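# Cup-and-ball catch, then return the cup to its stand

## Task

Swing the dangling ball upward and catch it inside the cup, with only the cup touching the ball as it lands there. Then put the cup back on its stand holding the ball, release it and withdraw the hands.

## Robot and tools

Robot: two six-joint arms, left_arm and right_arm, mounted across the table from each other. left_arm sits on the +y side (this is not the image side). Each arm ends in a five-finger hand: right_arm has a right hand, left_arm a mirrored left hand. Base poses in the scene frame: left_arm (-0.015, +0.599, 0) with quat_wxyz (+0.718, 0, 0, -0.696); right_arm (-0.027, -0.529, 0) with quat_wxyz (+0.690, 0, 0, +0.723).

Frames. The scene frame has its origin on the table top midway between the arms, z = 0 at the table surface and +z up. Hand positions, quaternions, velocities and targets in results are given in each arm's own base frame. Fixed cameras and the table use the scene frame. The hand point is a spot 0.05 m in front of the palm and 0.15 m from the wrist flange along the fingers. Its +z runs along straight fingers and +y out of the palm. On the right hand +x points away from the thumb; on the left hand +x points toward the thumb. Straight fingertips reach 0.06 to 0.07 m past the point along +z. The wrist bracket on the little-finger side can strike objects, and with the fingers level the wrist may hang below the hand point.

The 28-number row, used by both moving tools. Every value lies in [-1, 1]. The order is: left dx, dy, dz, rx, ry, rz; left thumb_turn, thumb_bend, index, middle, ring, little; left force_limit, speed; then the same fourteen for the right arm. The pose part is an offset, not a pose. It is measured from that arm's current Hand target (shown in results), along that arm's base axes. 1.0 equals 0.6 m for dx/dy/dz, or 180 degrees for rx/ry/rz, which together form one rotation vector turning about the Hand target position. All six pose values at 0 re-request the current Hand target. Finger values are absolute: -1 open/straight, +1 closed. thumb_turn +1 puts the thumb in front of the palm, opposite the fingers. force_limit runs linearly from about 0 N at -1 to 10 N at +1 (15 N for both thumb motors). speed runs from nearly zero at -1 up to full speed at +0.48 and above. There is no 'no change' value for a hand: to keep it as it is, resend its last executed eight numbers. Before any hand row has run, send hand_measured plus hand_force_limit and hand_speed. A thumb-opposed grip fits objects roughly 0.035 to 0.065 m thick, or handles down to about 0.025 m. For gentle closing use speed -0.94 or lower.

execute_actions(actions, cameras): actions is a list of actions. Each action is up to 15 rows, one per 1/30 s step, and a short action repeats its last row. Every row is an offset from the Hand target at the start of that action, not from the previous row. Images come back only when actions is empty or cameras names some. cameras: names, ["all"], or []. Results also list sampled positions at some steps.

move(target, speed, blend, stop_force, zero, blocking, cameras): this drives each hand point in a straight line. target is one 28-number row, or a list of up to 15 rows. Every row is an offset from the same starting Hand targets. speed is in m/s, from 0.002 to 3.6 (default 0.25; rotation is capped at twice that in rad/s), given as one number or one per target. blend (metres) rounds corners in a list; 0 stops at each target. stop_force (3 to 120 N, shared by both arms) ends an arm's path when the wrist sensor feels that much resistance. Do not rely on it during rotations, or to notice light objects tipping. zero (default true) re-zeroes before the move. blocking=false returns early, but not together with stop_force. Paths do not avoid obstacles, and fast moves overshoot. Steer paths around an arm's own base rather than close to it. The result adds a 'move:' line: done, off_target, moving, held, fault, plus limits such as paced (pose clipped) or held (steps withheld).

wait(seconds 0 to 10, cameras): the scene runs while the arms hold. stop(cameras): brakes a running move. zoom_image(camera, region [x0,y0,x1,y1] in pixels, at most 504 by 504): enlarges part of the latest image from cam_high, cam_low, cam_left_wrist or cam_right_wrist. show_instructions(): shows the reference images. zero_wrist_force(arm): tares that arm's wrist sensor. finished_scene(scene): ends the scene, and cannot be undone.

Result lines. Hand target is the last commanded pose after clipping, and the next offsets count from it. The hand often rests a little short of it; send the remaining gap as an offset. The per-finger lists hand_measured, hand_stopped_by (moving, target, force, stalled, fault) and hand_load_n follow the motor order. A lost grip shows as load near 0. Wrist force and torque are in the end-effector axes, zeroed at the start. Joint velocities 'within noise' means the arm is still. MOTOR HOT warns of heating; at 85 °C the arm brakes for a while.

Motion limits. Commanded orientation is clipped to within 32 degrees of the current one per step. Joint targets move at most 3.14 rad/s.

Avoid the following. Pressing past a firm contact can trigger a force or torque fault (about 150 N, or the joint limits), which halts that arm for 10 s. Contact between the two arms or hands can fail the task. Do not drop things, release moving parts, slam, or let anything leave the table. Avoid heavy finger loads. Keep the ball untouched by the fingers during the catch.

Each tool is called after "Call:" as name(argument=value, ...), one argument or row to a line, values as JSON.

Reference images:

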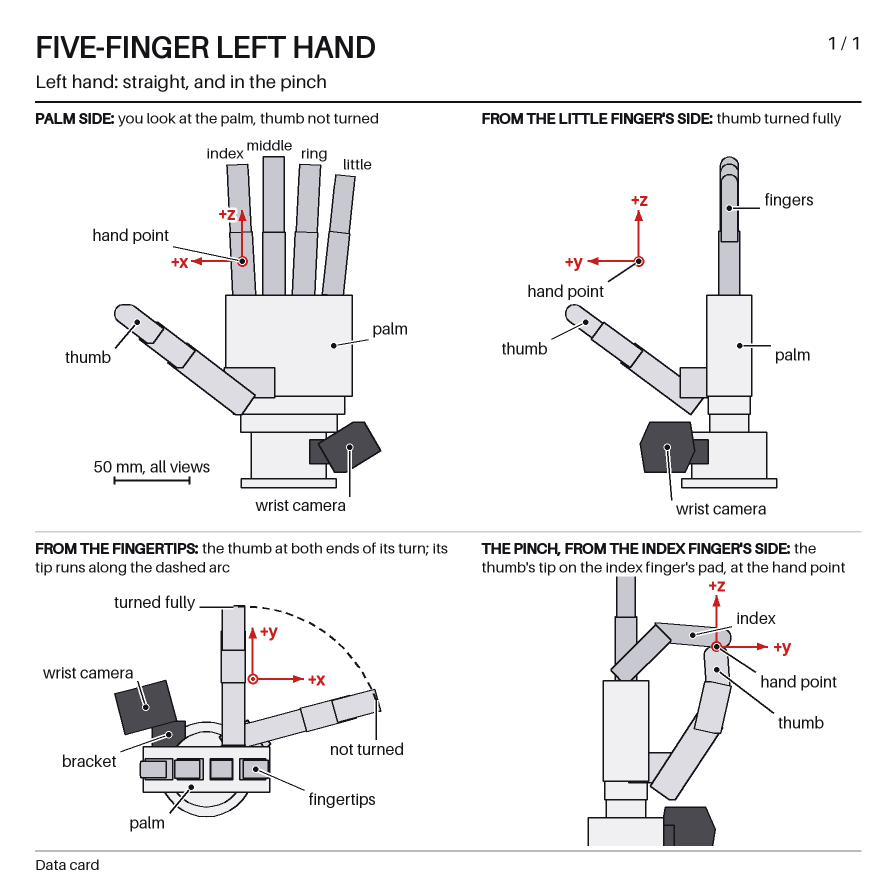

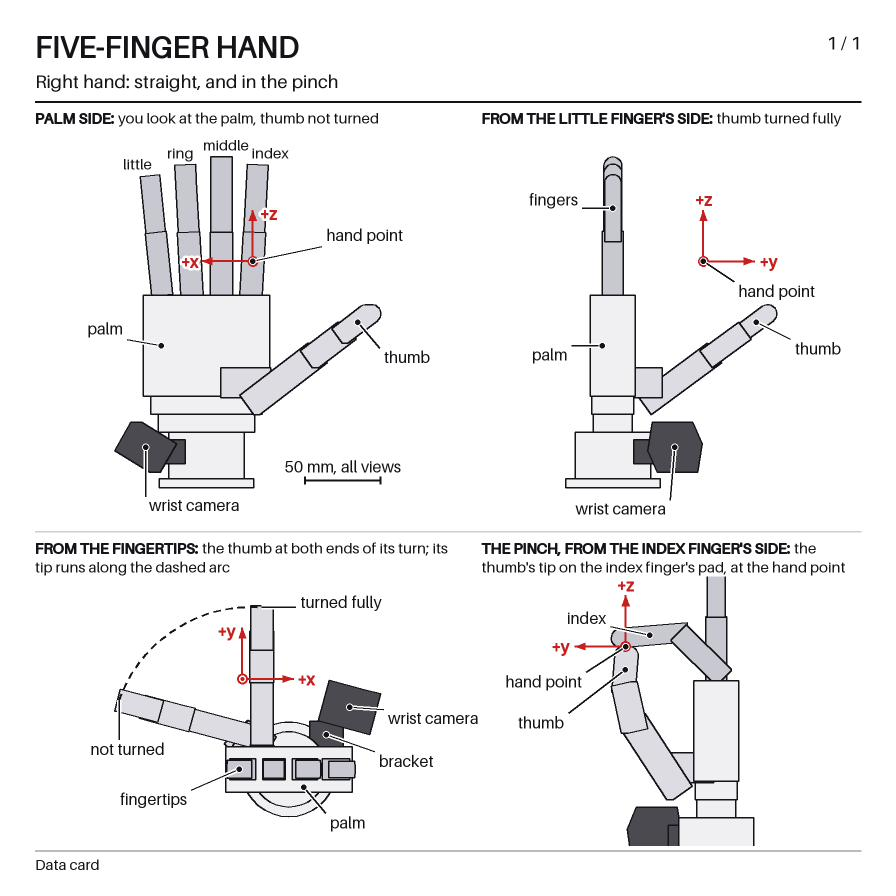

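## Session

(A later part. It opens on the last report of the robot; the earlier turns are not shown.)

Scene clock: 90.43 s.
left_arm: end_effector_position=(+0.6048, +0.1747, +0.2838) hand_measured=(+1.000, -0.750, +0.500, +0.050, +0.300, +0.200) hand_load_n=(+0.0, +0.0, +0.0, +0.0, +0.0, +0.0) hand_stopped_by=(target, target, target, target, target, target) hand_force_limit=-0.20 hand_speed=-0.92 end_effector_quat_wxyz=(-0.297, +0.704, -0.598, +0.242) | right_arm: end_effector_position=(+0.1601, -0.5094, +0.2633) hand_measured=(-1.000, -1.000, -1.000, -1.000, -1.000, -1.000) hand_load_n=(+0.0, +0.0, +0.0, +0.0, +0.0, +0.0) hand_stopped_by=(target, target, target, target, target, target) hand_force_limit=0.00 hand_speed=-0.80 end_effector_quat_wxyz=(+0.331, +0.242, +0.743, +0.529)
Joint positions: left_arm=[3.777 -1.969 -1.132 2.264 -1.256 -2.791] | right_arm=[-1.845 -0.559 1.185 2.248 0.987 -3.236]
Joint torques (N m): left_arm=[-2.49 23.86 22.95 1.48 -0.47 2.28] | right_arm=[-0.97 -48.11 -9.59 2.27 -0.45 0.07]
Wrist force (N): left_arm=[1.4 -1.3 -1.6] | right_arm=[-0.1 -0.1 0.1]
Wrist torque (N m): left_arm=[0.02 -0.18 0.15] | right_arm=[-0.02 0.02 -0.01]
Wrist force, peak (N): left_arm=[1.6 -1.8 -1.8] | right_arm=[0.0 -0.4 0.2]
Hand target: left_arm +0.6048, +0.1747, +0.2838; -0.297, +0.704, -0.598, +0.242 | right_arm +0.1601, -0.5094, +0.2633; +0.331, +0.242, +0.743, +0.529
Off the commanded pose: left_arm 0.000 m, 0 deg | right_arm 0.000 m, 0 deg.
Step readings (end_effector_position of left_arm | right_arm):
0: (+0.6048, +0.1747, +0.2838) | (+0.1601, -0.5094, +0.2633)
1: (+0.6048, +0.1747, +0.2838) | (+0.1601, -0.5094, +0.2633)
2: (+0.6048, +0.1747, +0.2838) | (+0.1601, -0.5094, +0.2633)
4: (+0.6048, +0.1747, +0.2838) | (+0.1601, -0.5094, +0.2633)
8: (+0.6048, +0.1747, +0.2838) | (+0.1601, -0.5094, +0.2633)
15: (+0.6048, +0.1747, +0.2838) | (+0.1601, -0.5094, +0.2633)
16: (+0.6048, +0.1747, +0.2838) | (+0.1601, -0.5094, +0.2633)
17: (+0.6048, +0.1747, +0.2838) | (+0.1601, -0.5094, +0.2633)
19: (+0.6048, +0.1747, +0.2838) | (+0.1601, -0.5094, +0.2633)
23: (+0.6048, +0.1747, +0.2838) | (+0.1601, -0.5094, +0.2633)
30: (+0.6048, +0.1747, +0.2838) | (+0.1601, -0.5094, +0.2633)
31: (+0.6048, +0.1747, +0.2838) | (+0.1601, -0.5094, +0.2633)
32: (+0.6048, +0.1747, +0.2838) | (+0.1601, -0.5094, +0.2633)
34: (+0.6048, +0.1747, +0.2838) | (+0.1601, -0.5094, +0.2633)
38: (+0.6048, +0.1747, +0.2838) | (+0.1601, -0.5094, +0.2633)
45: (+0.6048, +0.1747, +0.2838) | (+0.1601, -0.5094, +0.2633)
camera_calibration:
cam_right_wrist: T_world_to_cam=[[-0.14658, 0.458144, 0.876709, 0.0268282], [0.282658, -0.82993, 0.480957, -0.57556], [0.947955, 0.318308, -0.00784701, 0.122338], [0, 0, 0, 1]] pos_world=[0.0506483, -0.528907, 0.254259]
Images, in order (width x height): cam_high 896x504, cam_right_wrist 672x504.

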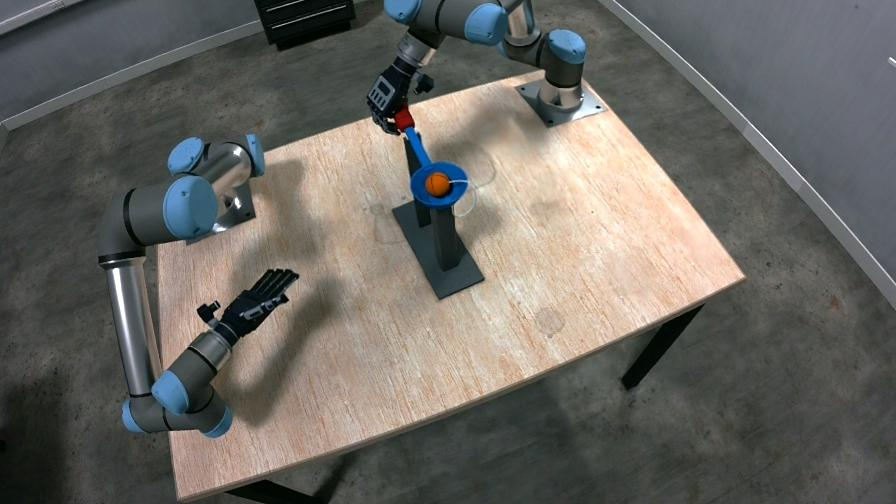

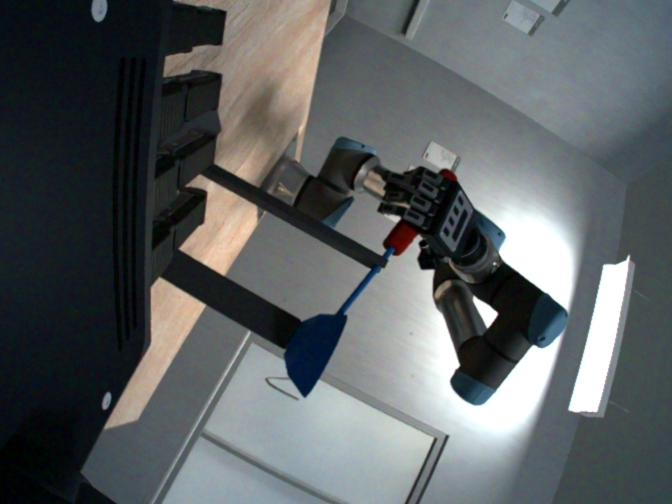

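Call:
execute_actions(
  actions=[
    [[0,0,0,0,0,0,1,-1,-1,-1,-1,-1,-0.2,-0.8,0,0,0,0,0,0,-1,-1,-1,-1,-1,-1,0,-0.8]],
    [[0,0,0,0,0,0,1,-1,-1,-1,-1,-1,-0.2,-0.8,0,0,0,0,0,0,-1,-1,-1,-1,-1,-1,0,-0.8]],
    [[0,0,0,0,0,0,1,-1,-1,-1,-1,-1,-0.2,-0.8,0,0,0,0,0,0,-1,-1,-1,-1,-1,-1,0,-0.8]],
    [[0,0,0,0,0,0,1,-1,-1,-1,-1,-1,-0.2,-0.8,0,0,0,0,0,0,-1,-1,-1,-1,-1,-1,0,-0.8]],
  ],
  cameras=["cam_high"],
)

Call:
move(
  target=[
    [0,0,0.05,0,0,0,1,-1,-1,-1,-1,-1,-0.2,-0.8,0,0,0,0,0,0,-1,-1,-1,-1,-1,-1,0,-0.8],
    [0,0,0.25,0,0,0,1,-1,-1,-1,-1,-1,-0.2,-0.8,0,0,0,0,0,0,-1,-1,-1,-1,-1,-1,0,-0.8],
    [-0.008,-0.3,0.27,0,0,0,1,-1,-1,-1,-1,-1,-0.2,-0.8,0,0,0,0,0,0,-1,-1,-1,-1,-1,-1,0,-0.8],
  ],
  speed=[0.03,0.12,0.25],
  blend=[0.01,0.03,0],
  cameras=["cam_high","cam_low","cam_right_wrist"],
)

Scene clock: 93.70 s.
left_arm: end_effector_position=(+0.6048, +0.1747, +0.2838) hand_measured=(+1.000, -1.000, -1.000, -1.000, -1.000, -1.000) hand_load_n=(+0.0, +0.0, +0.0, +0.0, +0.0, +0.0) hand_stopped_by=(target, target, target, target, target, target) hand_force_limit=-0.20 hand_speed=-0.80 end_effector_quat_wxyz=(-0.297, +0.704, -0.598, +0.242) | right_arm: end_effector_position=(+0.1601, -0.5094, +0.2633) hand_measured=(-1.000, -1.000, -1.000, -1.000, -1.000, -1.000) hand_load_n=(+0.0, +0.0, +0.0, +0.0, +0.0, +0.0) hand_stopped_by=(target, target, target, target, target, target) hand_force_limit=0.00 hand_speed=-0.80 end_effector_quat_wxyz=(+0.331, +0.242, +0.743, +0.529)
Joint positions: left_arm=[3.777 -1.969 -1.132 2.264 -1.256 -2.791] | right_arm=[-1.845 -0.559 1.185 2.248 0.987 -3.236]
Joint torques (N m): left_arm=[-2.68 23.84 16.09 1.46 -1.15 2.21] | right_arm=[-0.96 -47.58 -10.32 2.15 -0.3 0.06]
Wrist force (N): left_arm=[0.8 -0.9 -1.7] | right_arm=[0.0 0.1 0.1]
Wrist torque (N m): left_arm=[0.05 -0.12 0.11] | right_arm=[0.02 0.00 0.00]
Wrist force, peak (N): left_arm=[1.1 -1.2 -1.9] | right_arm=[-0.1 -0.4 0.1]
Hand target: left_arm +0.6048, +0.1747, +0.2838; -0.297, +0.704, -0.598, +0.242 | right_arm +0.1601, -0.5094, +0.2633; +0.331, +0.242, +0.743, +0.529
Off the commanded pose: left_arm 0.000 m, 0 deg | right_arm 0.000 m, 0 deg.
Step readings (end_effector_position of left_arm | right_arm):
0: (+0.6048, +0.1747, +0.2838) | (+0.1601, -0.5094, +0.2633)
1: (+0.6048, +0.1747, +0.2838) | (+0.1601, -0.5094, +0.2633)
2: (+0.6048, +0.1747, +0.2838) | (+0.1601, -0.5094, +0.2633)
4: (+0.6048, +0.1747, +0.2838) | (+0.1601, -0.5094, +0.2633)
8: (+0.6048, +0.1747, +0.2838) | (+0.1601, -0.5094, +0.2633)
15: (+0.6048, +0.1747, +0.2838) | (+0.1601, -0.5094, +0.2633)
16: (+0.6048, +0.1747, +0.2838) | (+0.1601, -0.5094, +0.2633)
17: (+0.6048, +0.1747, +0.2838) | (+0.1601, -0.5094, +0.2633)
19: (+0.6048, +0.1747, +0.2838) | (+0.1601, -0.5094, +0.2633)
23: (+0.6048, +0.1747, +0.2838) | (+0.1601, -0.5094, +0.2633)
30: (+0.6048, +0.1747, +0.2838) | (+0.1601, -0.5094, +0.2633)
31: (+0.6048, +0.1747, +0.2838) | (+0.1601, -0.5094, +0.2633)
32: (+0.6048, +0.1747, +0.2838) | (+0.1601, -0.5094, +0.2633)
34: (+0.6048, +0.1747, +0.2838) | (+0.1601, -0.5094, +0.2633)
38: (+0.6048, +0.1747, +0.2838) | (+0.1601, -0.5094, +0.2633)
45: (+0.6048, +0.1747, +0.2838) | (+0.1601, -0.5094, +0.2633)
46: (+0.6048, +0.1747, +0.2838) | (+0.1601, -0.5094, +0.2633)
47: (+0.6048, +0.1747, +0.2838) | (+0.1601, -0.5094, +0.2633)
49: (+0.6048, +0.1747, +0.2838) | (+0.1601, -0.5094, +0.2633)
53: (+0.6048, +0.1747, +0.2838) | (+0.1601, -0.5094, +0.2633)
60: (+0.6048, +0.1747, +0.2838) | (+0.1601, -0.5094, +0.2633)
Images, in order (width x height): cam_high 896x504.

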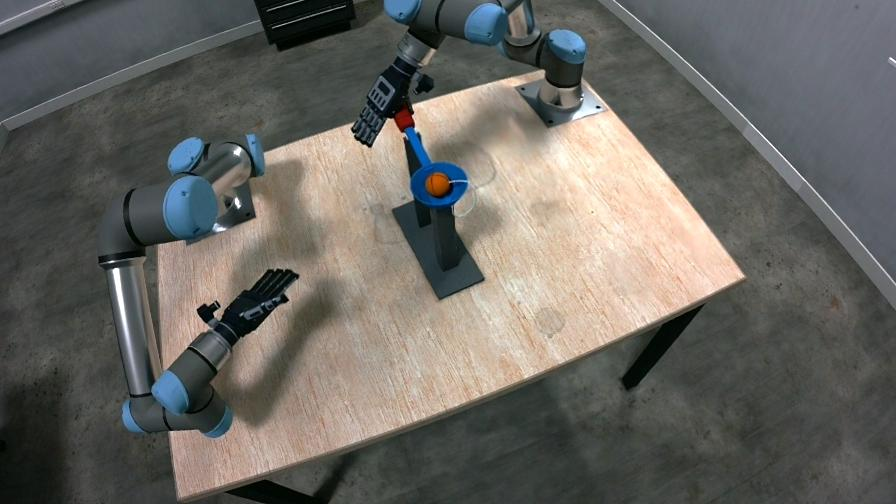

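Scene clock: 97.10 s.
left_arm: end_effector_position=(+0.6000, -0.0052, +0.4458) hand_measured=(+1.000, -1.000, -1.000, -1.000, -1.000, -1.000) hand_load_n=(+0.0, +0.0, +0.0, +0.0, +0.0, +0.0) hand_stopped_by=(target, target, target, target, target, target) hand_force_limit=-0.20 hand_speed=-0.80 end_effector_quat_wxyz=(-0.297, +0.704, -0.598, +0.242) | right_arm: end_effector_position=(+0.1601, -0.5094, +0.2633) hand_measured=(-1.000, -1.000, -1.000, -1.000, -1.000, -1.000) hand_load_n=(+0.0, +0.0, +0.0, +0.0, +0.0, +0.0) hand_stopped_by=(target, target, target, target, target, target) hand_force_limit=0.00 hand_speed=-0.80 end_effector_quat_wxyz=(+0.331, +0.242, +0.743, +0.529)
Joint positions: left_arm=[3.433 -1.973 -0.685 1.871 -1.494 -3.045] | right_arm=[-1.845 -0.559 1.185 2.248 0.987 -3.236]
Joint torques (N m): left_arm=[-8.17 21.35 27.64 -3.08 -1.42 -2.37] | right_arm=[-0.43 -48.16 -10.03 2.22 -0.48 0.3]
Wrist force (N): left_arm=[0.1 0.3 -0.7] | right_arm=[-0.2 0.0 0.2]
Wrist torque (N m): left_arm=[0.08 -0.07 0.20] | right_arm=[-0.01 0.02 -0.01]
Wrist force, peak (N): left_arm=[1.0 -1.4 -1.5] | right_arm=[-0.1 -0.2 0.3]
Hand target: left_arm +0.6000, -0.0053, +0.4458; -0.297, +0.704, -0.598, +0.242 | right_arm +0.1601, -0.5094, +0.2633; +0.331, +0.242, +0.743, +0.529
Off the commanded pose: left_arm 0.000 m, 0 deg | right_arm 0.000 m, 0 deg.
move: done
camera_calibration:
cam_right_wrist: T_world_to_cam=[[-0.14658, 0.458144, 0.876709, 0.0268282], [0.282658, -0.82993, 0.480957, -0.57556], [0.947955, 0.318308, -0.00784701, 0.122338], [0, 0, 0, 1]] pos_world=[0.0506483, -0.528907, 0.254259]
Images, in order (width x height): cam_high 896x504, cam_low 896x504, cam_right_wrist 672x504.

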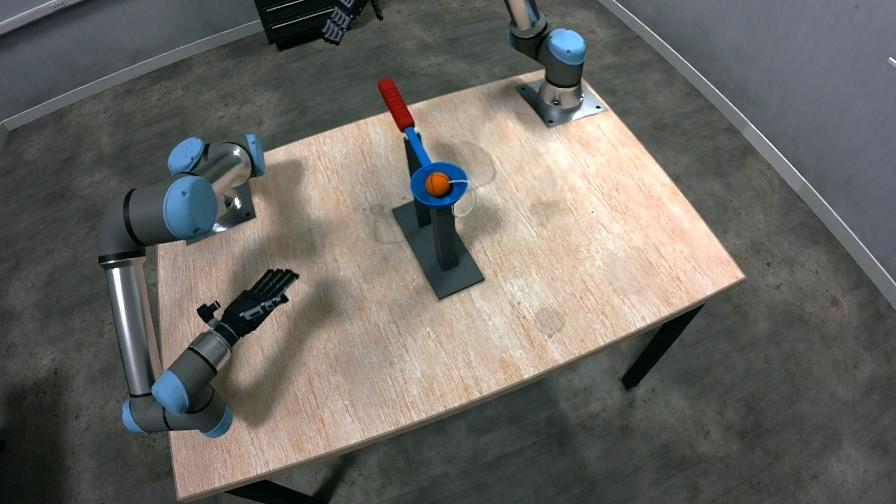

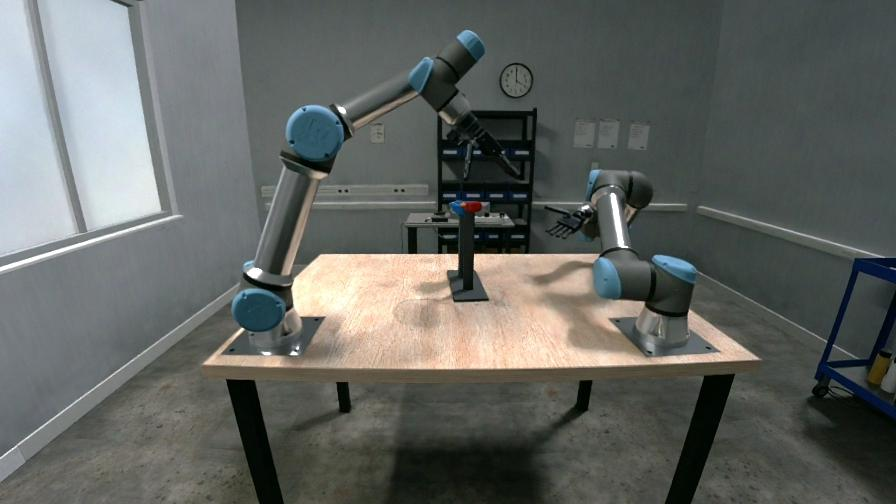

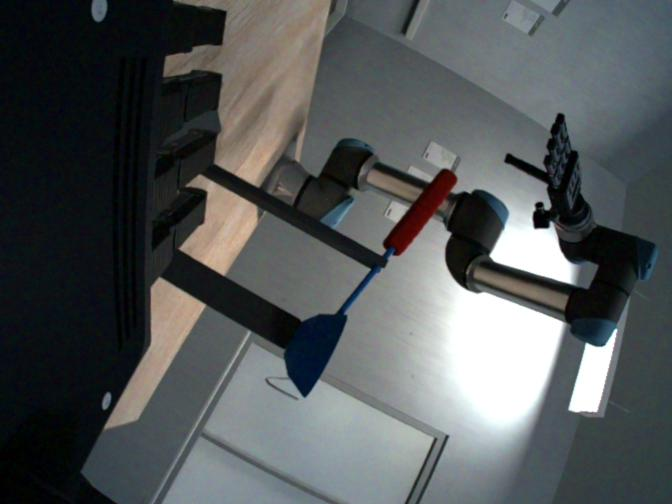

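Call:
finished_scene(
  scene=2,
)

The scene is finished: the task was done.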